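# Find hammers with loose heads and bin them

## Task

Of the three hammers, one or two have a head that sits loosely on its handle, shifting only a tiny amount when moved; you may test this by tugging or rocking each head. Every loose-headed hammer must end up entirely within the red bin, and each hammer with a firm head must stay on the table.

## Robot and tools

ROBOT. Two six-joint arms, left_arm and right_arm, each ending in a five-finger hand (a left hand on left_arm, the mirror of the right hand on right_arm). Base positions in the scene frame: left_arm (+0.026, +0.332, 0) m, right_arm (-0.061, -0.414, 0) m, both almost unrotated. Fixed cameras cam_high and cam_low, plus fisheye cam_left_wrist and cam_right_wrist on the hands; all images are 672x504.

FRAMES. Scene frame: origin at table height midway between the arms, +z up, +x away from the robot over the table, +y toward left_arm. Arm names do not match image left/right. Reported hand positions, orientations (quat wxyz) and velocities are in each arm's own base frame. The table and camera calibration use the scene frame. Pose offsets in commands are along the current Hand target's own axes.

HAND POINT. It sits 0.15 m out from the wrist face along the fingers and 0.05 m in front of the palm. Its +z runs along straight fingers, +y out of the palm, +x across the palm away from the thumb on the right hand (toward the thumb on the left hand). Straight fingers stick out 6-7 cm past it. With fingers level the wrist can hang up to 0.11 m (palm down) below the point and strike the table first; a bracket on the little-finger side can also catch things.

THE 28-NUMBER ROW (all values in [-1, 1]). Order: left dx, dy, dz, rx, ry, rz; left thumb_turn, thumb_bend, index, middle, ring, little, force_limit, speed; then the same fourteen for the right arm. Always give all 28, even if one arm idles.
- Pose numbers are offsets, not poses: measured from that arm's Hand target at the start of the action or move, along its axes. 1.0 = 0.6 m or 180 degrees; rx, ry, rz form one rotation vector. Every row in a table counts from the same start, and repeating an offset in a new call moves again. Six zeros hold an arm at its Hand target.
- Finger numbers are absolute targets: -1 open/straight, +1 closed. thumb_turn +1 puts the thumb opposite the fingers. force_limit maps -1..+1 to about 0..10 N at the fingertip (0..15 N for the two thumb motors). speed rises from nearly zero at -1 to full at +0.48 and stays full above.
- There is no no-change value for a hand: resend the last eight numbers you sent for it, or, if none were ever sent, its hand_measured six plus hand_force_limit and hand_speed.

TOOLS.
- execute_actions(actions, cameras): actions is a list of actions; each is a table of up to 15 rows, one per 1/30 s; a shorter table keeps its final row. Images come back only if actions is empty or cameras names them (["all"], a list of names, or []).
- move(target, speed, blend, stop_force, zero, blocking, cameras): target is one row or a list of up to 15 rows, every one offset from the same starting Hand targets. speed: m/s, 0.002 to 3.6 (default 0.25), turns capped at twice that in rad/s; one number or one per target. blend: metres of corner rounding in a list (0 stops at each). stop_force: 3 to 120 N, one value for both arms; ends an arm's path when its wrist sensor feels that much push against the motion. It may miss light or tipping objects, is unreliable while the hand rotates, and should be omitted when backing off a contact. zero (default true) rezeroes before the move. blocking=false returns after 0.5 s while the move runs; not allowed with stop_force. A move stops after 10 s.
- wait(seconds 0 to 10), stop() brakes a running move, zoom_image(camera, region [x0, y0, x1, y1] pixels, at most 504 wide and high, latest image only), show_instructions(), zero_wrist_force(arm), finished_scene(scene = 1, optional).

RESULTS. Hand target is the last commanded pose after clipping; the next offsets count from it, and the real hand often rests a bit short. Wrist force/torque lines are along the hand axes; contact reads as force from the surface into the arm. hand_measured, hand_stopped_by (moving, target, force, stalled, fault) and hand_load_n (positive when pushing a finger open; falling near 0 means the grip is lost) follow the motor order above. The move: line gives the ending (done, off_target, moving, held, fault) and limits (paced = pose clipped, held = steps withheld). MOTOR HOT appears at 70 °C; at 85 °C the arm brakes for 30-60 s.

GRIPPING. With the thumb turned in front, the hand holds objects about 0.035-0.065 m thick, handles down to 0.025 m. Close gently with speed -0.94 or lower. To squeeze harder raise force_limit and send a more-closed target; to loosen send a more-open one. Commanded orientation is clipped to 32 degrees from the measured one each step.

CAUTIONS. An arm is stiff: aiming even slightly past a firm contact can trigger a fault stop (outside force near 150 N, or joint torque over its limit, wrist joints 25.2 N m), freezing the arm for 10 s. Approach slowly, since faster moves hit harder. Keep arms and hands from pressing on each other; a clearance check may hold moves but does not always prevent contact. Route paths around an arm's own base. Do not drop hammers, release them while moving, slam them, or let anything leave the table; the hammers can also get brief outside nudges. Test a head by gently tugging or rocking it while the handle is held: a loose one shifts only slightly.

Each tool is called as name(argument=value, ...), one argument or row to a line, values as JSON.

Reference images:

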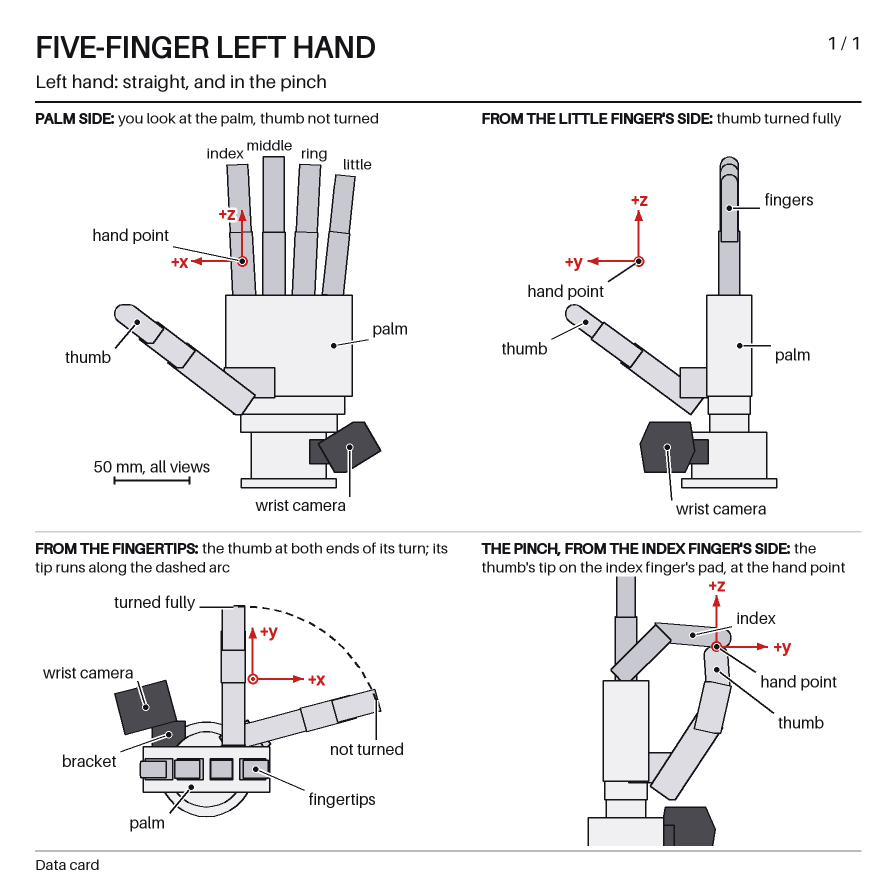

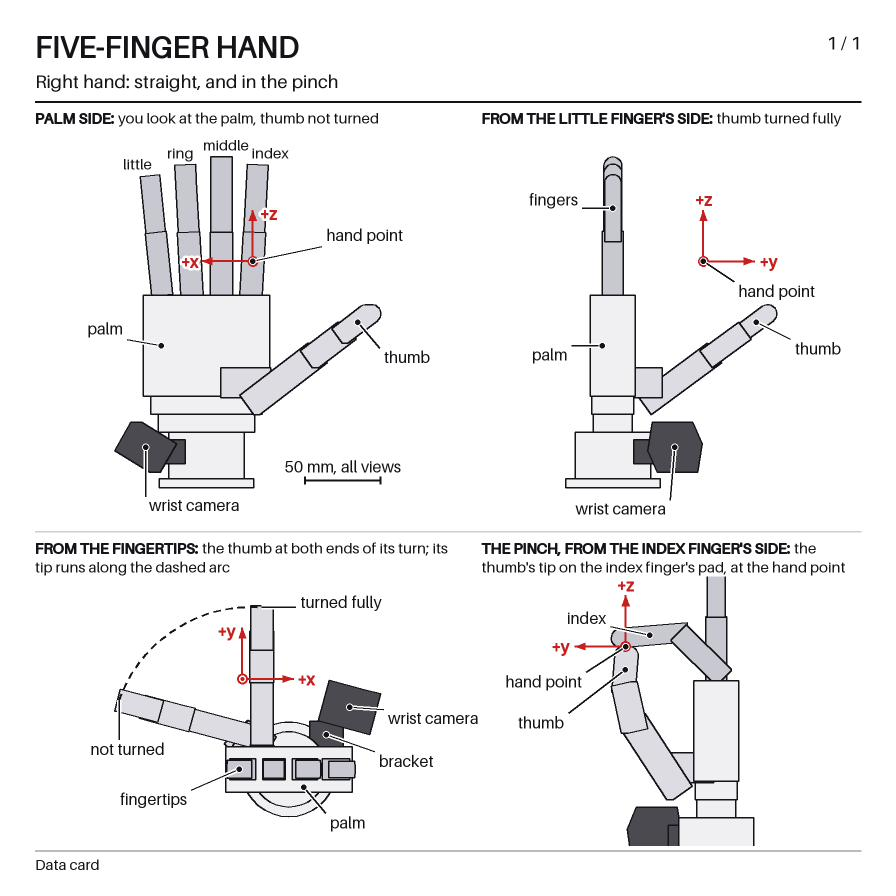

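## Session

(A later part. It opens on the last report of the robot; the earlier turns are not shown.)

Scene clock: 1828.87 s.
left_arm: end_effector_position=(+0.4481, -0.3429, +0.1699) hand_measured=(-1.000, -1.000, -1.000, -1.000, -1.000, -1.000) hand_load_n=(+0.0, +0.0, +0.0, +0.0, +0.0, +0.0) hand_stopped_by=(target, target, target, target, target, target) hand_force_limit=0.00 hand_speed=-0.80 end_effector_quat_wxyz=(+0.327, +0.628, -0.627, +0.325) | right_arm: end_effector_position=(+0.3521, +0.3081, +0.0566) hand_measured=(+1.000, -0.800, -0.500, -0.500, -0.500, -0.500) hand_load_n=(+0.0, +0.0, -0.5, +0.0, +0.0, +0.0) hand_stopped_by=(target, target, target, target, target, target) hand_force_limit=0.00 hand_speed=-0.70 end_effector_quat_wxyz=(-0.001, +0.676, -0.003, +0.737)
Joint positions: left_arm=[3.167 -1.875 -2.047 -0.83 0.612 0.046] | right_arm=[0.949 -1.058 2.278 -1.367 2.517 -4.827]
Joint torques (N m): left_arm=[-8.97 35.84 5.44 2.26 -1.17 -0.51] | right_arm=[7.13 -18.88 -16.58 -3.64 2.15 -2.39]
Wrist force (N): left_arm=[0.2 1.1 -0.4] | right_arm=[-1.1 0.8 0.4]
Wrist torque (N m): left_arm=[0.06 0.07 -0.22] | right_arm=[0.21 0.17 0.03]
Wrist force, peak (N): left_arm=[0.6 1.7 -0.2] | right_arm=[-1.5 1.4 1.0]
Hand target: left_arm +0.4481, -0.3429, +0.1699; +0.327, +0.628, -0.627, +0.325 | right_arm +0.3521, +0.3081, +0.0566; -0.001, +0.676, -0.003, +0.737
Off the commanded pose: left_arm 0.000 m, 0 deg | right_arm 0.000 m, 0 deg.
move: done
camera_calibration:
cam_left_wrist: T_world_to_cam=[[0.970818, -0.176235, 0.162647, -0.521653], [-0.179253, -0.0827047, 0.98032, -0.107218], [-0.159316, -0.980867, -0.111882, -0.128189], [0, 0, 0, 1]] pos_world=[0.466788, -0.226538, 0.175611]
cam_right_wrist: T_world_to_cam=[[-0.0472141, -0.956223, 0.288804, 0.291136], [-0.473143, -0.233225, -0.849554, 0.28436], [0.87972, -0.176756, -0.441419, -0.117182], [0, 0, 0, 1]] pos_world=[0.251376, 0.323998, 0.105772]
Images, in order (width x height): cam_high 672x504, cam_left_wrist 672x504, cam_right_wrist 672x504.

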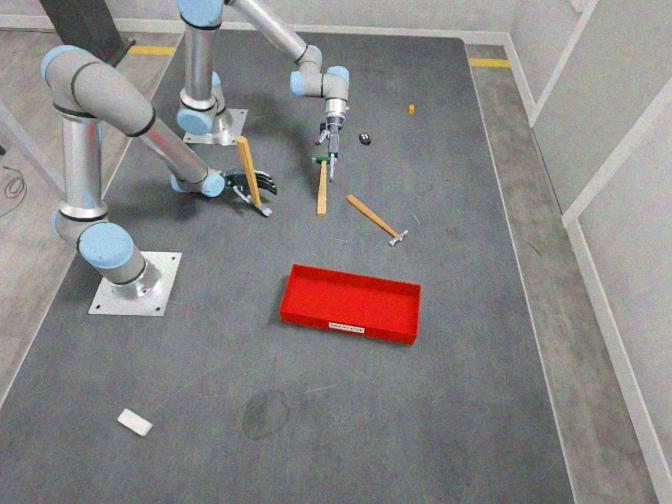

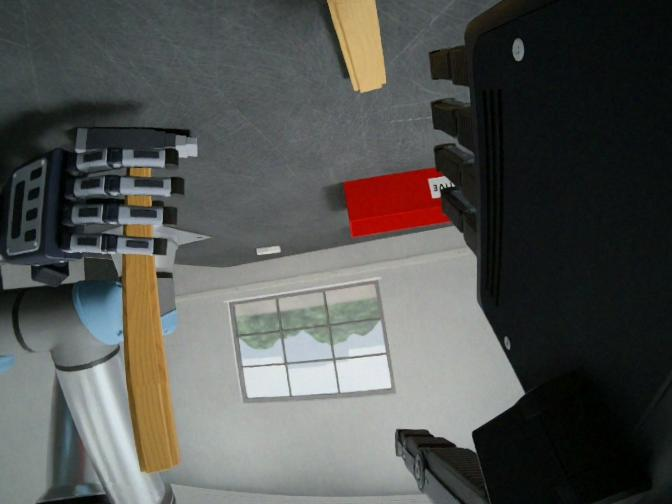

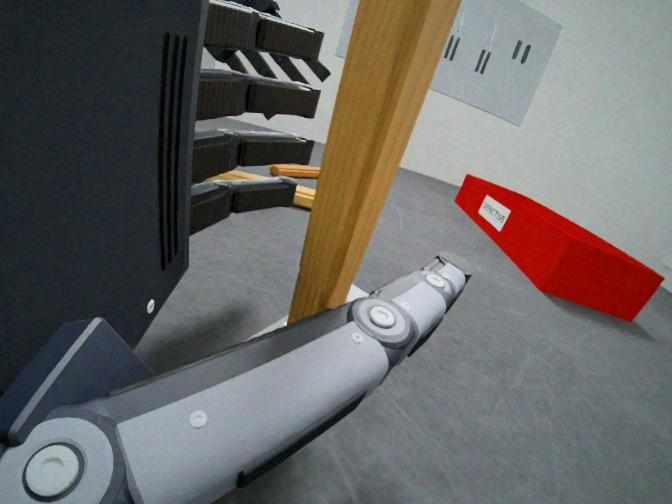

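move(
  target=[
    [0,0,0,0,0,0,-1,-1,-1,-1,-1,-1,0,-0.8, 0,0,0,0,0,0,1,-0.55,-0.4,-0.4,-0.5,-0.5,0.0,-0.6],
    [0,0,0,0,0,0,-1,-1,-1,-1,-1,-1,0,-0.8, 0,0,0,0,0,0,1,-0.55,0.3,0.3,-0.5,-0.5,0.0,-0.7],
  ],
  speed=0.05,
  cameras=["cam_high","cam_left_wrist","cam_right_wrist"],
)

Scene clock: 1842.60 s.
left_arm: end_effector_position=(+0.4481, -0.3429, +0.1699) hand_measured=(-1.000, -1.000, -1.000, -1.000, -1.000, -1.000) hand_load_n=(+0.0, +0.0, +0.0, +0.0, +0.0, +0.0) hand_stopped_by=(target, target, target, target, target, target) hand_force_limit=0.00 hand_speed=-0.80 end_effector_quat_wxyz=(+0.327, +0.628, -0.627, +0.325) | right_arm: end_effector_position=(+0.3521, +0.3081, +0.0566) hand_measured=(+1.000, -0.550, +0.300, +0.300, -0.500, -0.500) hand_load_n=(+0.0, +0.0, +0.0, +0.0, +0.0, +0.0) hand_stopped_by=(target, target, target, target, target, target) hand_force_limit=0.00 hand_speed=-0.70 end_effector_quat_wxyz=(-0.001, +0.676, -0.003, +0.737)
Joint positions: left_arm=[3.167 -1.875 -2.047 -0.83 0.612 0.046] | right_arm=[0.949 -1.058 2.278 -1.367 2.517 -4.827]
Joint torques (N m): left_arm=[-8.68 35.7 5.65 1.95 -1.45 -0.35] | right_arm=[7.73 -19.85 -14.84 -3.23 0.97 -2.24]
Wrist force (N): left_arm=[0.5 1.4 -0.3] | right_arm=[-1.2 0.3 0.7]
Wrist torque (N m): left_arm=[0.10 0.02 -0.22] | right_arm=[0.17 0.17 0.02]
Wrist force, peak (N): left_arm=[0.5 1.8 -0.2] | right_arm=[-0.7 0.7 2.4]
Hand target: left_arm +0.4481, -0.3429, +0.1699; +0.327, +0.628, -0.627, +0.325 | right_arm +0.3521, +0.3081, +0.0566; -0.001, +0.676, -0.003, +0.737
Off the commanded pose: left_arm 0.000 m, 0 deg | right_arm 0.000 m, 0 deg.
move: done
camera_calibration:
cam_left_wrist: T_world_to_cam=[[0.970818, -0.176235, 0.162647, -0.521653], [-0.179253, -0.0827047, 0.98032, -0.107218], [-0.159316, -0.980867, -0.111882, -0.128189], [0, 0, 0, 1]] pos_world=[0.466788, -0.226538, 0.175611]
cam_right_wrist: T_world_to_cam=[[-0.0472141, -0.956223, 0.288804, 0.291136], [-0.473143, -0.233225, -0.849554, 0.28436], [0.87972, -0.176756, -0.441419, -0.117182], [0, 0, 0, 1]] pos_world=[0.251376, 0.323998, 0.105772]
Images, in order (width x height): cam_high 672x504, cam_left_wrist 672x504, cam_right_wrist 672x504.

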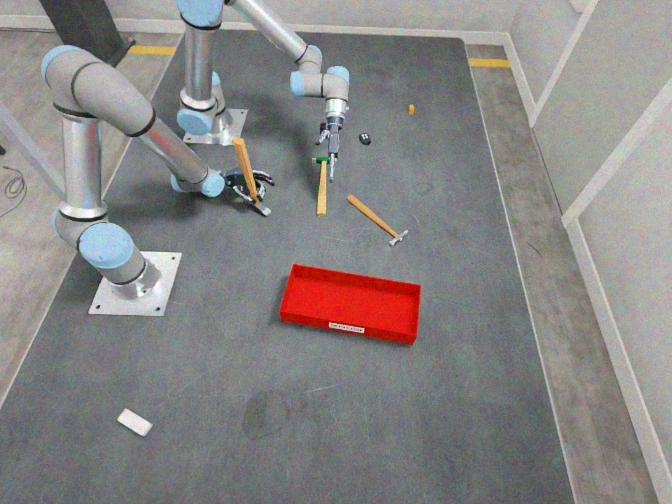

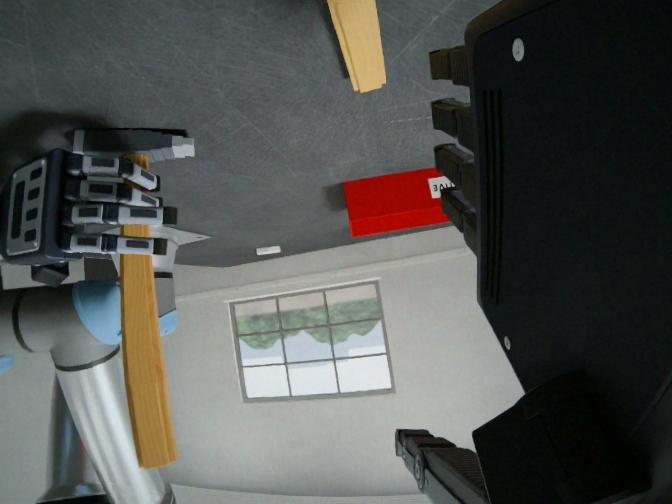

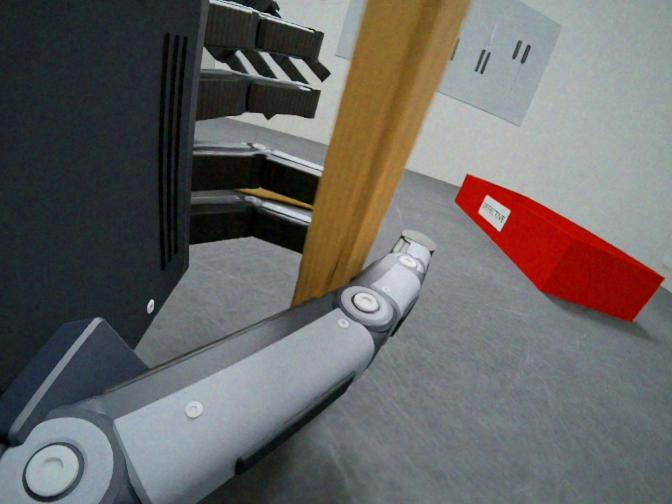

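move(
  target=[
    [0,0,0,0,0,0,-1,-1,-1,-1,-1,-1,0,-0.8, 0,0,0,0,0,0,1,-0.35,0.3,0.3,-0.5,-0.5,0.3,-0.8],
    [0,0,0,0,0,0,-1,-1,-1,-1,-1,-1,0,-0.8, 0,0,0,0,0,0,1,-0.35,0.6,0.6,-0.5,-0.5,0.3,-0.8],
  ],
  speed=0.05,
  cameras=["cam_left_wrist","cam_right_wrist"],
)

Scene clock: 1852.17 s.
left_arm: end_effector_position=(+0.4481, -0.3429, +0.1699) hand_measured=(-1.000, -1.000, -1.000, -1.000, -1.000, -1.000) hand_load_n=(+0.0, +0.0, +0.5, +0.0, +0.5, +0.0) hand_stopped_by=(target, target, target, target, target, target) hand_force_limit=0.00 hand_speed=-0.80 end_effector_quat_wxyz=(+0.327, +0.628, -0.627, +0.325) | right_arm: end_effector_position=(+0.3521, +0.3081, +0.0566) hand_measured=(+1.000, -0.352, +0.592, +0.332, -0.500, -0.500) hand_load_n=(+0.0, +5.0, +3.5, +9.5, +0.0, +0.0) hand_stopped_by=(target, target, force, force, target, target) hand_force_limit=0.30 hand_speed=-0.80 end_effector_quat_wxyz=(-0.001, +0.676, -0.003, +0.737)
Joint positions: left_arm=[3.167 -1.875 -2.047 -0.83 0.612 0.046] | right_arm=[0.949 -1.058 2.278 -1.367 2.517 -4.827]
Joint torques (N m): left_arm=[-8.63 35.56 5.85 1.93 -1.42 -0.24] | right_arm=[7.95 -20.9 -10.27 -1.46 -1.85 -2.15]
Wrist force (N): left_arm=[0.5 1.1 0.0] | right_arm=[-1.2 0.7 0.4]
Wrist torque (N m): left_arm=[0.03 0.03 -0.21] | right_arm=[0.19 0.18 0.03]
Wrist force, peak (N): left_arm=[0.4 1.8 -0.1] | right_arm=[-1.0 1.7 1.7]
Hand target: left_arm +0.4481, -0.3429, +0.1699; +0.327, +0.628, -0.627, +0.325 | right_arm +0.3521, +0.3081, +0.0566; -0.001, +0.676, -0.003, +0.737
Off the commanded pose: left_arm 0.000 m, 0 deg | right_arm 0.000 m, 0 deg.
move: done
camera_calibration:
cam_left_wrist: T_world_to_cam=[[0.970818, -0.176235, 0.162647, -0.521653], [-0.179253, -0.0827047, 0.98032, -0.107218], [-0.159316, -0.980867, -0.111882, -0.128189], [0, 0, 0, 1]] pos_world=[0.466788, -0.226538, 0.175611]
cam_right_wrist: T_world_to_cam=[[-0.0472141, -0.956223, 0.288804, 0.291136], [-0.473143, -0.233225, -0.849554, 0.28436], [0.87972, -0.176756, -0.441419, -0.117182], [0, 0, 0, 1]] pos_world=[0.251376, 0.323998, 0.105772]
Images, in order (width x height): cam_left_wrist 672x504, cam_right_wrist 672x504.

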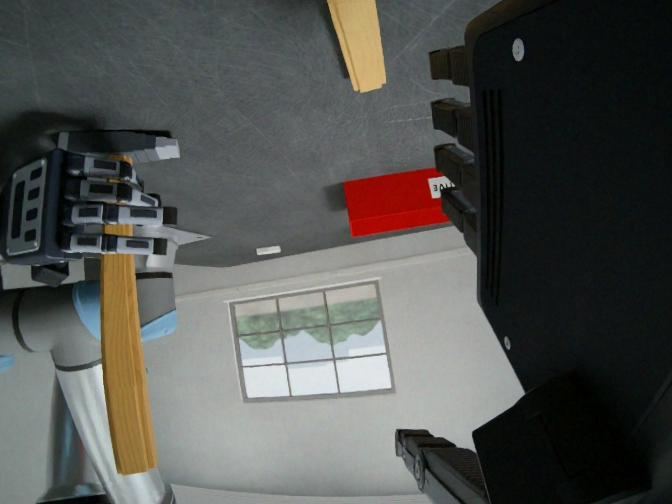

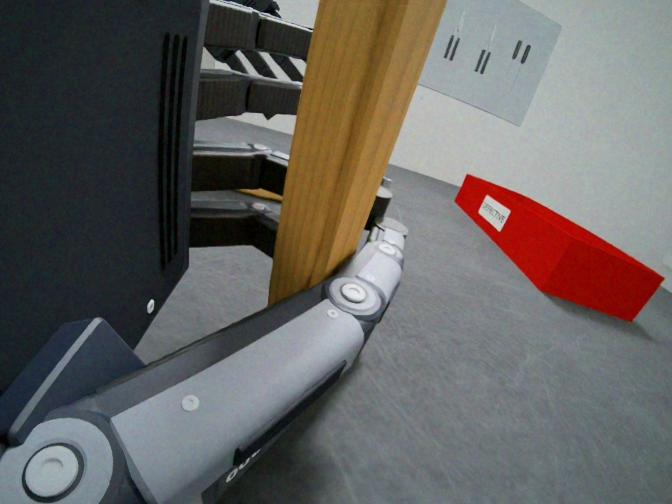

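move(
  target=[
    [0,0,0,0,0,0,-1,-1,-1,-1,-1,-1,0,-0.8, 0,0,0,0,0,0,1,-0.2,0.8,0.7,-0.5,-0.5,0.5,-0.8],
    [0,0,0,0,0,0,-1,-1,-1,-1,-1,-1,0,-0.8, 0.035,0,0,0,0,0,1,-0.2,0.8,0.7,-0.5,-0.5,0.5,-0.8],
  ],
  speed=0.04,
  cameras=["cam_left_wrist","cam_right_wrist"],
)

Scene clock: 1860.00 s.
left_arm: end_effector_position=(+0.4481, -0.3429, +0.1699) hand_measured=(-1.000, -1.000, -1.000, -1.000, -1.000, -1.000) hand_load_n=(+0.0, +0.0, +0.0, +0.0, +0.0, +0.0) hand_stopped_by=(target, target, target, target, target, target) hand_force_limit=0.00 hand_speed=-0.80 end_effector_quat_wxyz=(+0.327, +0.628, -0.627, +0.325) | right_arm: end_effector_position=(+0.3502, +0.3079, +0.0774) hand_measured=(+1.000, -0.332, +0.608, +0.332, -0.500, -0.500) hand_load_n=(+0.5, +12.5, +5.5, +10.5, +0.0, +0.0) hand_stopped_by=(target, force, force, force, target, target) hand_force_limit=0.50 hand_speed=-0.80 end_effector_quat_wxyz=(-0.001, +0.676, -0.003, +0.737)
Joint positions: left_arm=[3.167 -1.875 -2.047 -0.83 0.612 0.046] | right_arm=[0.953 -1.119 2.278 -1.307 2.521 -4.828]
Joint torques (N m): left_arm=[-8.15 35.89 6.17 1.89 -1.48 -0.21] | right_arm=[8.41 -39.65 -18.16 1.59 2.3 1.31]
Wrist force (N): left_arm=[0.4 1.6 -0.3] | right_arm=[-2.0 1.3 1.3]
Wrist torque (N m): left_arm=[0.13 0.04 -0.22] | right_arm=[0.19 0.18 0.03]
Wrist force, peak (N): left_arm=[0.6 1.6 -0.4] | right_arm=[-2.4 1.5 1.3]
Hand target: left_arm +0.4481, -0.3429, +0.1699; +0.327, +0.628, -0.627, +0.325 | right_arm +0.3503, +0.3079, +0.0775; -0.001, +0.676, -0.003, +0.737
Off the commanded pose: left_arm 0.000 m, 0 deg | right_arm 0.000 m, 0 deg.
move: done
camera_calibration:
cam_left_wrist: T_world_to_cam=[[0.970818, -0.176235, 0.162647, -0.521653], [-0.179253, -0.0827047, 0.98032, -0.107218], [-0.159316, -0.980867, -0.111882, -0.128189], [0, 0, 0, 1]] pos_world=[0.466788, -0.226538, 0.175611]
cam_right_wrist: T_world_to_cam=[[-0.0471944, -0.956196, 0.288897, 0.284894], [-0.473072, -0.233331, -0.849564, 0.301259], [0.879759, -0.176764, -0.441338, -0.106408], [0, 0, 0, 1]] pos_world=[0.249576, 0.323898, 0.126672]
Images, in order (width x height): cam_left_wrist 672x504, cam_right_wrist 672x504.

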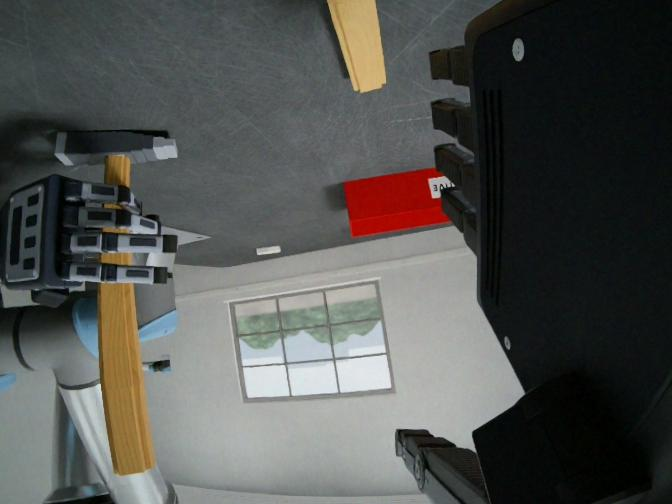

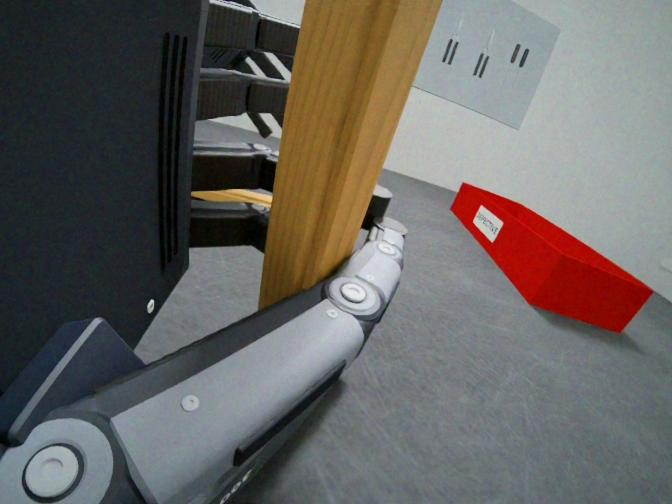

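move(
  target=[
    [0,0,0,0,0,0,-1,-1,-1,-1,-1,-1,0,-0.8, 0,0,0,0,0,0,1,-0.8,-0.6,-0.6,-0.6,-0.6,0.0,-0.6],
    [0,0,0,0,0,0,-1,-1,-1,-1,-1,-1,0,-0.8, 0,0,-0.075,0,0,0,1,-0.8,-0.6,-0.6,-0.6,-0.6,0.0,-0.6],
    [0,0,0,0,0,0,-1,-1,-1,-1,-1,-1,0,-0.8, -0.03,0,-0.075,0,0,0,1,-0.8,-0.6,-0.6,-0.6,-0.6,0.0,-0.6],
    [0,0,0,0,0,0,-1,-1,-1,-1,-1,-1,0,-0.8, -0.03,0,-0.075,0,0,0,1,-0.5,-0.5,-0.5,-0.5,-0.5,0.0,-0.6],
  ],
  speed=0.05,
  cameras=["cam_left_wrist","cam_right_wrist","cam_high"],
)

Scene clock: 1889.83 s.
left_arm: end_effector_position=(+0.4481, -0.3429, +0.1699) hand_measured=(-1.000, -1.000, -1.000, -1.000, -1.000, -1.000) hand_load_n=(+0.0, +0.0, -0.5, +0.0, +0.0, +0.0) hand_stopped_by=(target, target, target, target, target, target) hand_force_limit=0.00 hand_speed=-0.80 end_effector_quat_wxyz=(+0.327, +0.628, -0.627, +0.325) | right_arm: end_effector_position=(+0.3070, +0.3082, +0.0557) hand_measured=(+1.000, -0.500, -0.500, -0.500, -0.500, -0.500) hand_load_n=(+0.0, +0.0, +0.0, +0.0, +0.0, +0.0) hand_stopped_by=(target, target, target, target, target, target) hand_force_limit=0.00 hand_speed=-0.60 end_effector_quat_wxyz=(-0.001, +0.676, -0.003, +0.737)
Joint positions: left_arm=[3.167 -1.875 -2.047 -0.83 0.612 0.046] | right_arm=[1.057 -1.067 2.312 -1.419 2.623 -4.859]
Joint torques (N m): left_arm=[-7.97 36.11 6.64 1.71 -1.62 -0.25] | right_arm=[-9.21 -19.08 -15.1 -3.55 -0.19 -2.13]
Wrist force (N): left_arm=[0.4 1.4 -0.2] | right_arm=[-1.2 0.7 0.5]
Wrist torque (N m): left_arm=[0.09 0.05 -0.22] | right_arm=[0.19 0.18 -0.11]
Wrist force, peak (N): left_arm=[0.5 1.7 0.0] | right_arm=[-2.5 1.5 1.2]
Hand target: left_arm +0.4481, -0.3429, +0.1699; +0.327, +0.628, -0.627, +0.325 | right_arm +0.3070, +0.3081, +0.0557; -0.001, +0.676, -0.003, +0.737
Off the commanded pose: left_arm 0.000 m, 0 deg | right_arm 0.000 m, 0 deg.
move: done
camera_calibration:
cam_left_wrist: T_world_to_cam=[[0.970818, -0.176235, 0.162647, -0.521653], [-0.179253, -0.0827047, 0.98032, -0.107218], [-0.159316, -0.980867, -0.111882, -0.128189], [0, 0, 0, 1]] pos_world=[0.466788, -0.226538, 0.175611]
cam_right_wrist: T_world_to_cam=[[-0.0471101, -0.956213, 0.288855, 0.289308], [-0.473052, -0.233335, -0.849575, 0.262432], [0.879774, -0.176667, -0.441346, -0.077978], [0, 0, 0, 1]] pos_world=[0.206376, 0.324098, 0.104972]
Images, in order (width x height): cam_high 672x504, cam_left_wrist 672x504, cam_right_wrist 672x504.

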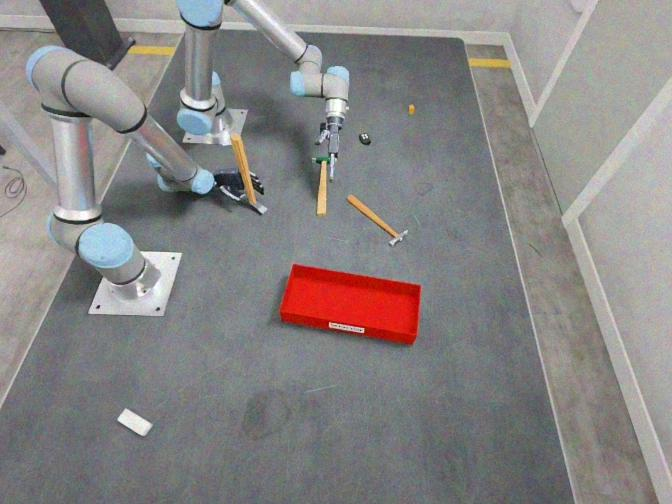

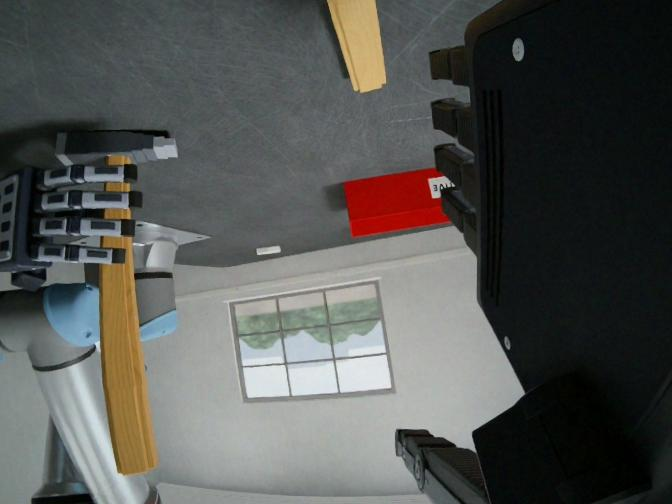

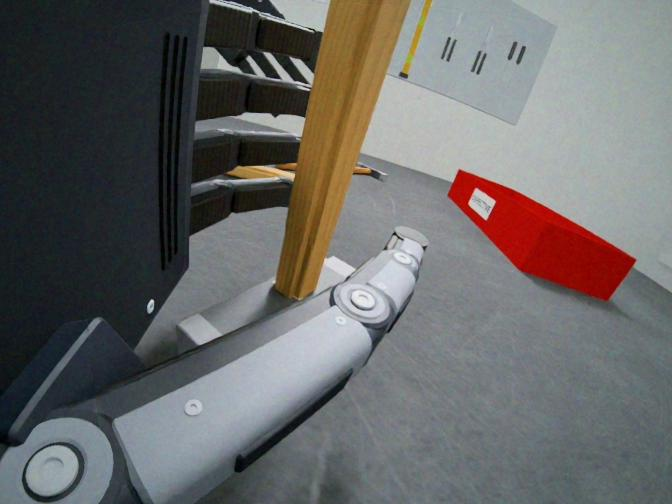

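move(
  target=[0,0,0,0,0,0,-1,-1,-1,-1,-1,-1,0,-0.8, 0,0,0,0,0,0,1,-0.5,0.2,0.2,-0.5,-0.5,-0.3,-0.85],
  speed=0.05,
  cameras=["cam_left_wrist","cam_right_wrist"],
)

Scene clock: 1900.23 s.
left_arm: end_effector_position=(+0.4481, -0.3429, +0.1699) hand_measured=(-1.000, -1.000, -1.000, -1.000, -1.000, -1.000) hand_load_n=(+0.0, -0.5, +0.0, +0.0, +0.0, +0.0) hand_stopped_by=(target, target, target, target, target, target) hand_force_limit=0.00 hand_speed=-0.80 end_effector_quat_wxyz=(+0.327, +0.628, -0.627, +0.325) | right_arm: end_effector_position=(+0.3070, +0.3081, +0.0557) hand_measured=(+1.000, -0.502, +0.054, +0.138, -0.500, -0.500) hand_load_n=(+2.0, +4.5, +2.0, +5.0, +0.0, +0.0) hand_stopped_by=(target, target, force, force, target, target) hand_force_limit=-0.30 hand_speed=-0.85 end_effector_quat_wxyz=(-0.001, +0.676, -0.003, +0.737)
Joint positions: left_arm=[3.167 -1.875 -2.047 -0.83 0.612 0.046] | right_arm=[1.057 -1.067 2.312 -1.419 2.623 -4.859]
Joint torques (N m): left_arm=[-8.03 35.46 5.92 1.5 -1.72 -0.09] | right_arm=[-5.21 -23.85 -11.94 -2.16 -1.32 -2.12]
Wrist force (N): left_arm=[0.3 1.4 -0.1] | right_arm=[-1.1 0.7 0.7]
Wrist torque (N m): left_arm=[0.09 0.06 -0.23] | right_arm=[0.17 0.24 -0.07]
Wrist force, peak (N): left_arm=[0.5 1.7 -0.2] | right_arm=[-3.0 2.5 -0.5]
Hand target: left_arm +0.4481, -0.3429, +0.1699; +0.327, +0.628, -0.627, +0.325 | right_arm +0.3070, +0.3081, +0.0557; -0.001, +0.676, -0.003, +0.737
Off the commanded pose: left_arm 0.000 m, 0 deg | right_arm 0.000 m, 0 deg.
move: done
camera_calibration:
cam_left_wrist: T_world_to_cam=[[0.970818, -0.176235, 0.162647, -0.521653], [-0.179253, -0.0827047, 0.98032, -0.107218], [-0.159316, -0.980867, -0.111882, -0.128189], [0, 0, 0, 1]] pos_world=[0.466788, -0.226538, 0.175611]
cam_right_wrist: T_world_to_cam=[[-0.0472141, -0.956223, 0.288804, 0.289362], [-0.473143, -0.233225, -0.849554, 0.26228], [0.87972, -0.176756, -0.441419, -0.0778865], [0, 0, 0, 1]] pos_world=[0.206276, 0.324098, 0.104872]
Images, in order (width x height): cam_left_wrist 672x504, cam_right_wrist 672x504.

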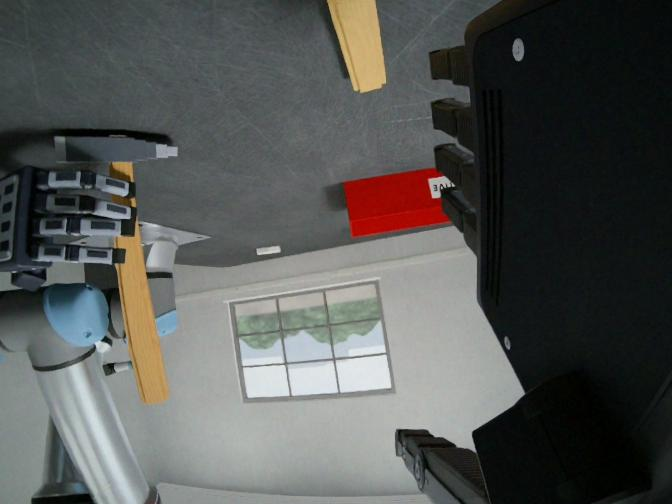

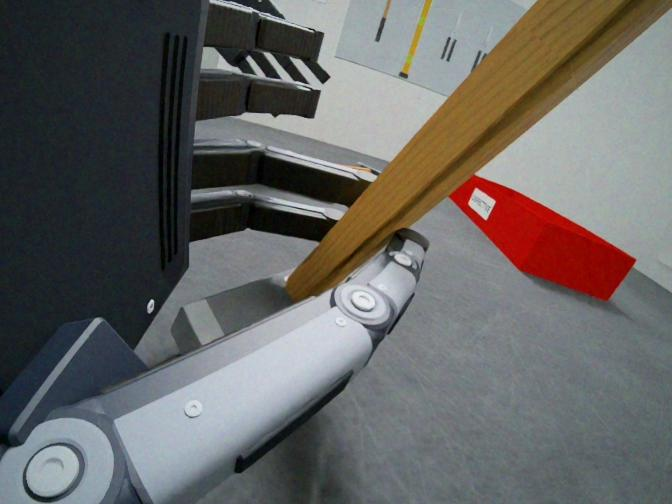

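move(
  target=[
    [0,0,0,0,0,0,-1,-1,-1,-1,-1,-1,0,-0.8, 0,0,0,0,0,0,1,-0.4,0.5,0.5,-0.5,-0.5,0.2,-0.85],
    [0,0,0,0,0,0,-1,-1,-1,-1,-1,-1,0,-0.8, 0.04,0,0,0,0,0,1,-0.4,0.5,0.5,-0.5,-0.5,0.2,-0.85],
  ],
  speed=0.05,
  cameras=["cam_left_wrist","cam_right_wrist","cam_low","cam_high"],
)

Scene clock: 1919.27 s.
left_arm: end_effector_position=(+0.4481, -0.3429, +0.1699) hand_measured=(-1.000, -1.000, -1.000, -1.000, -1.000, -1.000) hand_load_n=(+0.0, +0.0, +0.0, +0.0, +0.0, +0.0) hand_stopped_by=(target, target, target, target, target, target) hand_force_limit=0.00 hand_speed=-0.80 end_effector_quat_wxyz=(+0.327, +0.628, -0.627, +0.325) | right_arm: end_effector_position=(+0.3049, +0.3080, +0.0796) hand_measured=(+1.000, -0.492, +0.080, +0.150, -0.500, -0.500) hand_load_n=(+2.0, +2.5, +0.0, +3.0, +0.0, +0.0) hand_stopped_by=(target, force, force, force, target, target) hand_force_limit=0.20 hand_speed=-0.85 end_effector_quat_wxyz=(-0.001, +0.676, -0.003, +0.737)
Joint positions: left_arm=[3.167 -1.875 -2.047 -0.83 0.612 0.046] | right_arm=[1.062 -1.139 2.311 -1.348 2.628 -4.861]
Joint torques (N m): left_arm=[-7.82 35.68 5.59 1.5 -1.73 -0.12] | right_arm=[8.79 -40.96 -17.33 1.5 2.31 1.37]
Wrist force (N): left_arm=[0.3 1.7 -0.2] | right_arm=[-3.3 0.6 0.4]
Wrist torque (N m): left_arm=[0.13 0.06 -0.24] | right_arm=[0.19 0.25 -0.01]
Wrist force, peak (N): left_arm=[0.6 1.6 -0.4] | right_arm=[-4.4 0.4 0.5]
Hand target: left_arm +0.4481, -0.3429, +0.1699; +0.327, +0.628, -0.627, +0.325 | right_arm +0.3049, +0.3080, +0.0796; -0.001, +0.676, -0.003, +0.737
Off the commanded pose: left_arm 0.000 m, 0 deg | right_arm 0.000 m, 0 deg.
move: done
camera_calibration:
cam_left_wrist: T_world_to_cam=[[0.970818, -0.176235, 0.162647, -0.521653], [-0.179253, -0.0827047, 0.98032, -0.107218], [-0.159316, -0.980867, -0.111882, -0.128189], [0, 0, 0, 1]] pos_world=[0.466788, -0.226538, 0.175611]
cam_right_wrist: T_world_to_cam=[[-0.0471944, -0.956196, 0.288897, 0.282245], [-0.473072, -0.233331, -0.849564, 0.281636], [0.879759, -0.176764, -0.441338, -0.0656106], [0, 0, 0, 1]] pos_world=[0.204276, 0.323998, 0.128772]

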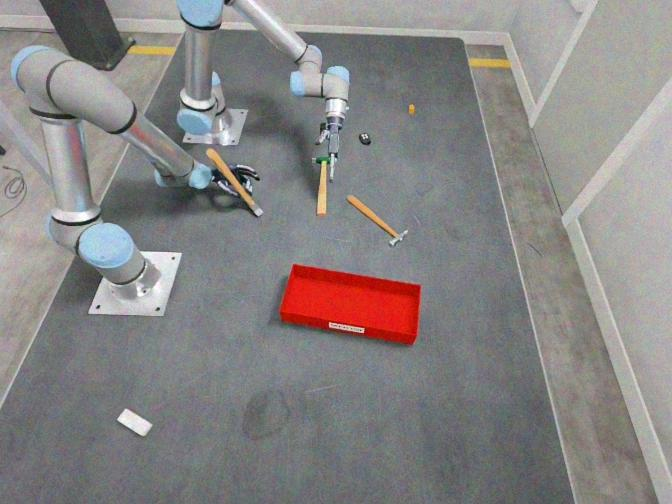

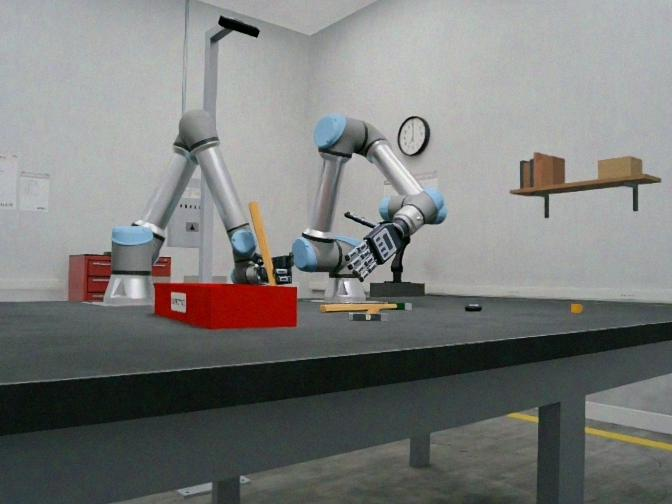

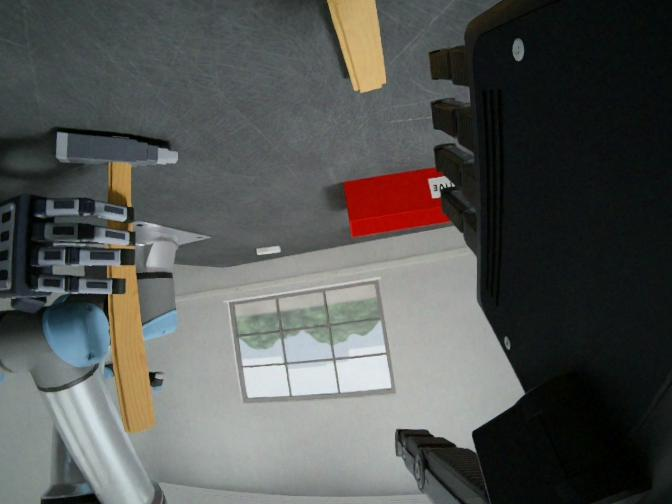

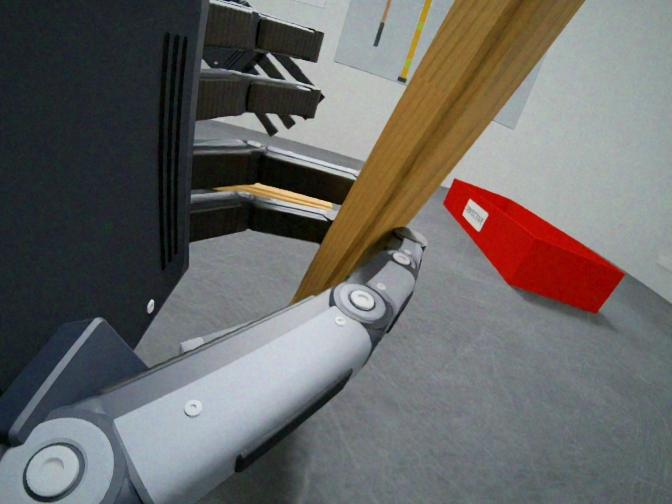

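move(
  target=[
    [0,0,0,0,0,0,-1,-1,-1,-1,-1,-1,0,-0.8, 0,0,0,0,0,0,1,-0.492,0.6,0.6,-0.5,-0.5,0.6,-0.8],
    [0,0,0,0,0,0,-1,-1,-1,-1,-1,-1,0,-0.8, 0.04,0,0,0,0,0,1,-0.492,0.6,0.6,-0.5,-0.5,0.6,-0.8],
  ],
  speed=0.05,
  cameras=["cam_left_wrist","cam_right_wrist","cam_low","cam_high"],
)

Scene clock: 1928.77 s.
left_arm: end_effector_position=(+0.4481, -0.3429, +0.1699) hand_measured=(-1.000, -1.000, -1.000, -1.000, -1.000, -1.000) hand_load_n=(+0.0, +0.0, +0.0, +0.0, +0.0, +0.0) hand_stopped_by=(target, target, target, target, target, target) hand_force_limit=0.00 hand_speed=-0.80 end_effector_quat_wxyz=(+0.327, +0.628, -0.627, +0.325) | right_arm: end_effector_position=(+0.3028, +0.3079, +0.1035) hand_measured=(+1.000, -0.494, +0.150, +0.164, -0.500, -0.500) hand_load_n=(+3.5, +4.5, +0.0, +5.5, +0.0, +0.0) hand_stopped_by=(target, target, force, force, target, target) hand_force_limit=0.60 hand_speed=-0.80 end_effector_quat_wxyz=(-0.001, +0.676, -0.003, +0.737)
Joint positions: left_arm=[3.167 -1.875 -2.047 -0.83 0.612 0.046] | right_arm=[1.067 -1.209 2.305 -1.274 2.633 -4.863]
Joint torques (N m): left_arm=[-7.53 35.46 5.88 1.42 -1.87 -0.08] | right_arm=[8.28 -40.51 -19.82 0.96 2.12 1.26]
Wrist force (N): left_arm=[0.4 1.2 -0.1] | right_arm=[-5.2 0.4 0.1]
Wrist torque (N m): left_arm=[0.06 0.05 -0.21] | right_arm=[0.16 0.17 0.00]
Wrist force, peak (N): left_arm=[0.4 1.7 -0.1] | right_arm=[-5.6 0.3 -0.2]
Hand target: left_arm +0.4481, -0.3429, +0.1699; +0.327, +0.628, -0.627, +0.325 | right_arm +0.3028, +0.3079, +0.1035; -0.001, +0.676, -0.003, +0.737
Off the commanded pose: left_arm 0.000 m, 0 deg | right_arm 0.000 m, 0 deg.
move: done
camera_calibration:
cam_left_wrist: T_world_to_cam=[[0.970818, -0.176235, 0.162647, -0.521653], [-0.179253, -0.0827047, 0.98032, -0.107218], [-0.159316, -0.980867, -0.111882, -0.128189], [0, 0, 0, 1]] pos_world=[0.466788, -0.226538, 0.175611]
cam_right_wrist: T_world_to_cam=[[-0.0471944, -0.956196, 0.288897, 0.275146], [-0.473072, -0.233331, -0.849564, 0.300924], [0.879759, -0.176764, -0.441338, -0.0532328], [0, 0, 0, 1]] pos_world=[0.202176, 0.323898, 0.152672]

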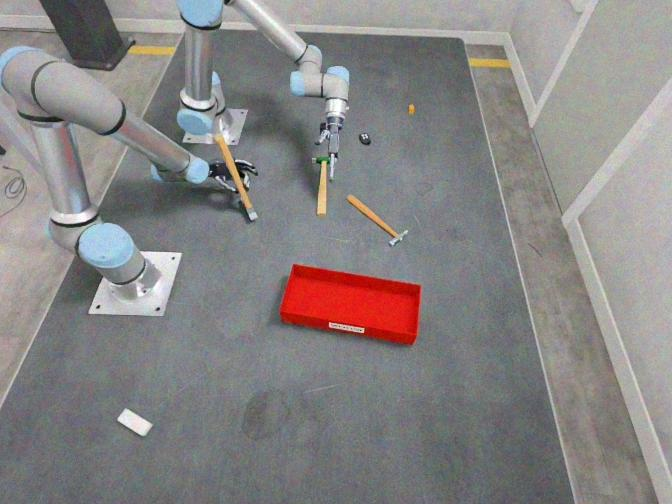

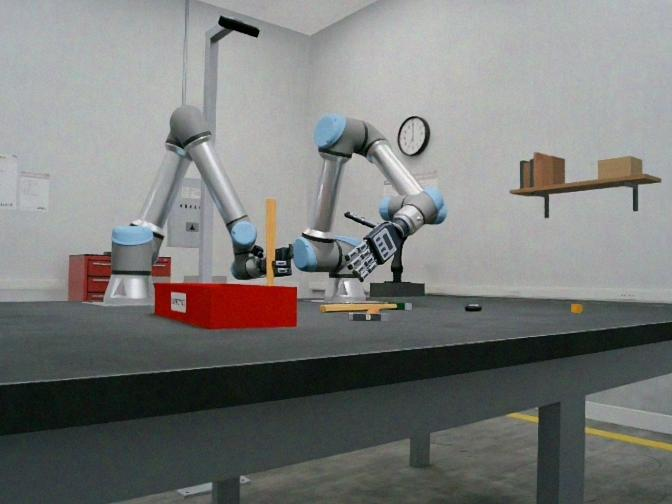

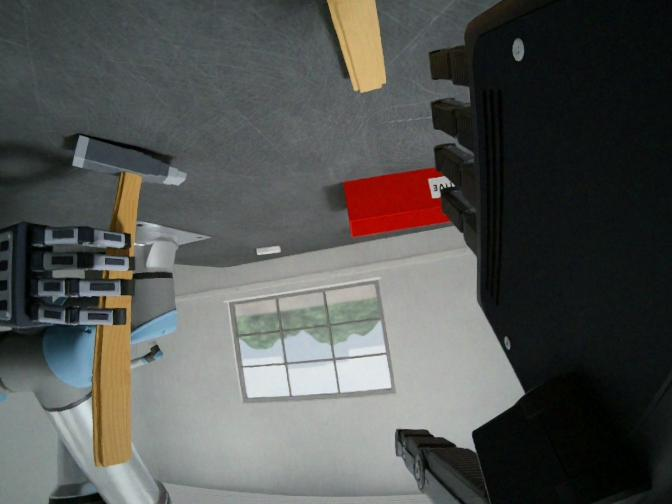

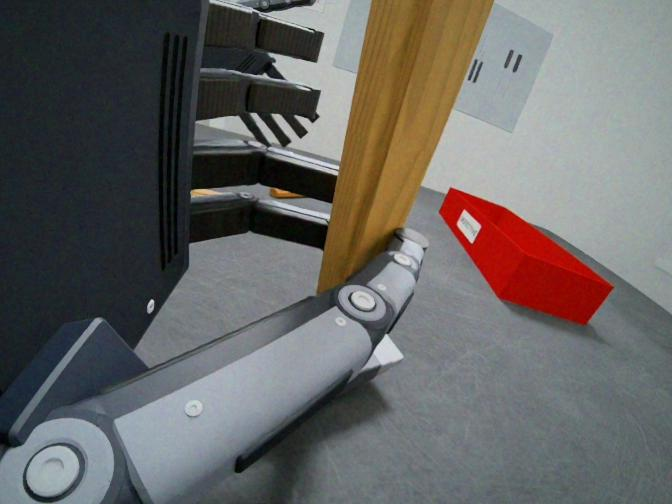

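move(
  target=[0,0,0,0,0,0,-1,-1,-1,-1,-1,-1,0,-0.8, -0.06,0,0,0,0,0,1,-0.492,0.6,0.6,-0.5,-0.5,0.6,-0.8],
  speed=0.02,
  stop_force=3,
  cameras=["cam_left_wrist","cam_right_wrist"],
)

Scene clock: 1942.90 s.
left_arm: end_effector_position=(+0.4481, -0.3429, +0.1699) hand_measured=(-1.000, -1.000, -1.000, -1.000, -1.000, -1.000) hand_load_n=(+0.0, +0.0, +0.0, +0.0, +0.0, +0.0) hand_stopped_by=(target, target, target, target, target, target) hand_force_limit=0.00 hand_speed=-0.80 end_effector_quat_wxyz=(+0.327, +0.628, -0.627, +0.325) | right_arm: end_effector_position=(+0.3029, +0.3079, +0.1032) hand_measured=(+1.000, -0.494, +0.150, +0.164, -0.500, -0.500) hand_load_n=(+3.5, +4.5, +0.0, +5.5, +0.0, +0.0) hand_stopped_by=(target, target, force, force, target, target) hand_force_limit=0.60 hand_speed=-0.80 end_effector_quat_wxyz=(-0.001, +0.676, -0.003, +0.737)
Joint positions: left_arm=[3.167 -1.875 -2.047 -0.83 0.612 0.046] | right_arm=[1.067 -1.208 2.305 -1.275 2.633 -4.863]
Joint torques (N m): left_arm=[-7.22 35.72 5.78 1.37 -1.97 0.02] | right_arm=[-0.66 -41.21 -6.94 1.14 0.02 -2.36]
Wrist force (N): left_arm=[0.3 1.6 -0.2] | right_arm=[-5.2 0.5 -0.2]
Wrist torque (N m): left_arm=[0.11 0.07 -0.24] | right_arm=[0.19 0.17 -0.02]
Wrist force, peak (N): left_arm=[0.4 1.7 0.0] | right_arm=[-5.7 0.5 -0.3]
Hand target: left_arm +0.4481, -0.3429, +0.1699; +0.327, +0.628, -0.627, +0.325 | right_arm +0.3029, +0.3079, +0.1032; -0.001, +0.676, -0.003, +0.737 (not the last commanded pose)
Off the commanded pose: left_arm 0.000 m, 0 deg | right_arm 0.036 m, 0 deg.
move: contact (right_arm)
camera_calibration:
cam_left_wrist: T_world_to_cam=[[0.970818, -0.176235, 0.162647, -0.521653], [-0.179253, -0.0827047, 0.98032, -0.107218], [-0.159316, -0.980867, -0.111882, -0.128189], [0, 0, 0, 1]] pos_world=[0.466788, -0.226538, 0.175611]
cam_right_wrist: T_world_to_cam=[[-0.0472141, -0.956223, 0.288804, 0.27523], [-0.473143, -0.233225, -0.849554, 0.300733], [0.87972, -0.176756, -0.441419, -0.0533034], [0, 0, 0, 1]] pos_world=[0.202176, 0.323898, 0.152472]
Images, in order (width x height): cam_left_wrist 672x504, cam_right_wrist 672x504.

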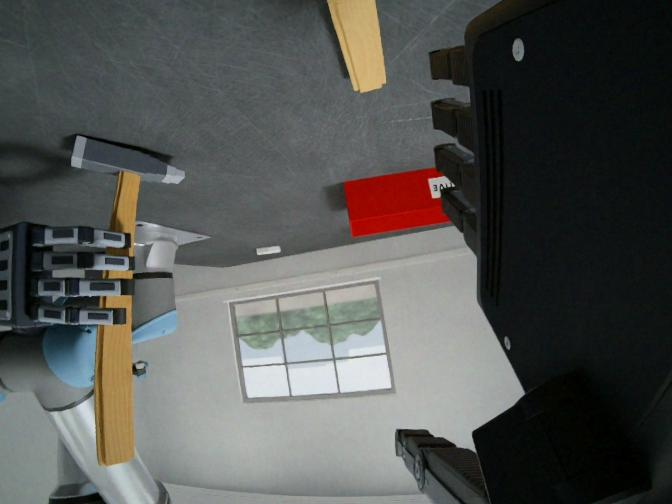

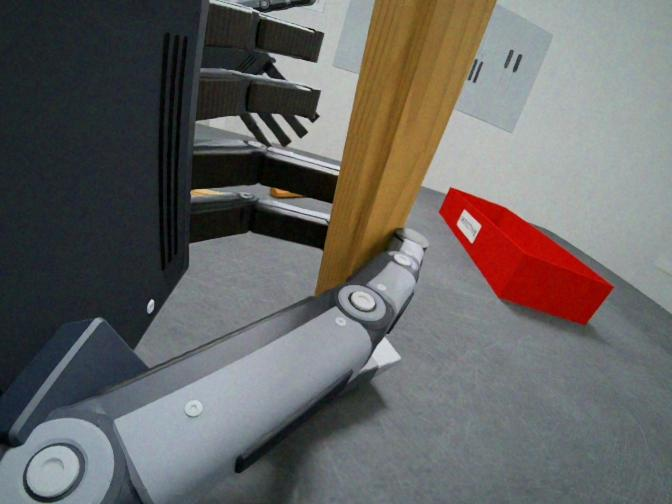

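move(
  target=[0,0,0,0,0,0,-1,-1,-1,-1,-1,-1,0,-0.8, -0.04,0,0,0,0,0,1,-0.492,0.6,0.6,-0.5,-0.5,0.6,-0.8],
  speed=0.01,
  stop_force=5,
  cameras=["cam_left_wrist","cam_right_wrist"],
)

Scene clock: 1950.93 s.
left_arm: end_effector_position=(+0.4481, -0.3429, +0.1699) hand_measured=(-1.000, -1.000, -1.000, -1.000, -1.000, -1.000) hand_load_n=(+0.0, +0.0, +0.0, +0.0, +0.0, +0.0) hand_stopped_by=(target, target, target, target, target, target) hand_force_limit=0.00 hand_speed=-0.80 end_effector_quat_wxyz=(+0.327, +0.628, -0.627, +0.325) | right_arm: end_effector_position=(+0.3033, +0.3080, +0.0982) hand_measured=(+1.000, -0.494, +0.150, +0.164, -0.500, -0.500) hand_load_n=(+1.5, +5.0, +0.0, +5.5, +0.0, +0.0) hand_stopped_by=(target, target, force, force, target, target) hand_force_limit=0.60 hand_speed=-0.80 end_effector_quat_wxyz=(-0.001, +0.676, -0.003, +0.737)
Joint positions: left_arm=[3.167 -1.875 -2.047 -0.83 0.612 0.046] | right_arm=[1.066 -1.194 2.307 -1.29 2.632 -4.862]
Joint torques (N m): left_arm=[-7.12 35.99 6.04 1.3 -2.01 0.03] | right_arm=[6.42 -40.22 -20.02 1.2 1.71 0.16]
Wrist force (N): left_arm=[0.3 1.7 -0.4] | right_arm=[-4.3 0.1 -0.3]
Wrist torque (N m): left_arm=[0.15 0.06 -0.24] | right_arm=[0.14 0.18 -0.12]
Wrist force, peak (N): left_arm=[0.3 1.7 -0.4] | right_arm=[-5.6 0.4 0.1]
Hand target: left_arm +0.4481, -0.3429, +0.1699; +0.327, +0.628, -0.627, +0.325 | right_arm +0.3033, +0.3080, +0.0982; -0.001, +0.676, -0.003, +0.737 (not the last commanded pose)
Off the commanded pose: left_arm 0.000 m, 0 deg | right_arm 0.019 m, 0 deg.
move: contact (right_arm)
camera_calibration:
cam_left_wrist: T_world_to_cam=[[0.970818, -0.176235, 0.162647, -0.521653], [-0.179253, -0.0827047, 0.98032, -0.107218], [-0.159316, -0.980867, -0.111882, -0.128189], [0, 0, 0, 1]] pos_world=[0.466788, -0.226538, 0.175611]
cam_right_wrist: T_world_to_cam=[[-0.0471298, -0.95624, 0.288761, 0.276692], [-0.473123, -0.233229, -0.849564, 0.29672], [0.879735, -0.176659, -0.441427, -0.0559837], [0, 0, 0, 1]] pos_world=[0.202676, 0.323898, 0.147472]
Images, in order (width x height): cam_left_wrist 672x504, cam_right_wrist 672x504.

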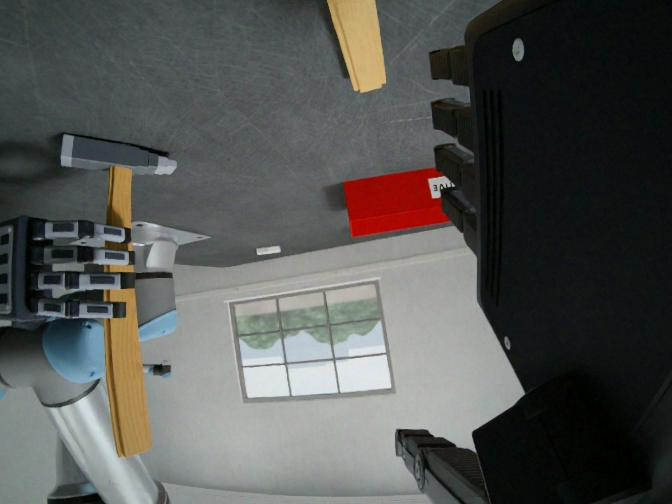

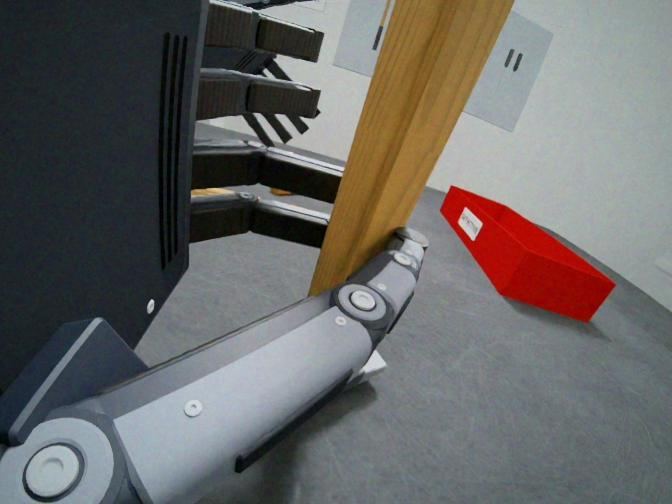

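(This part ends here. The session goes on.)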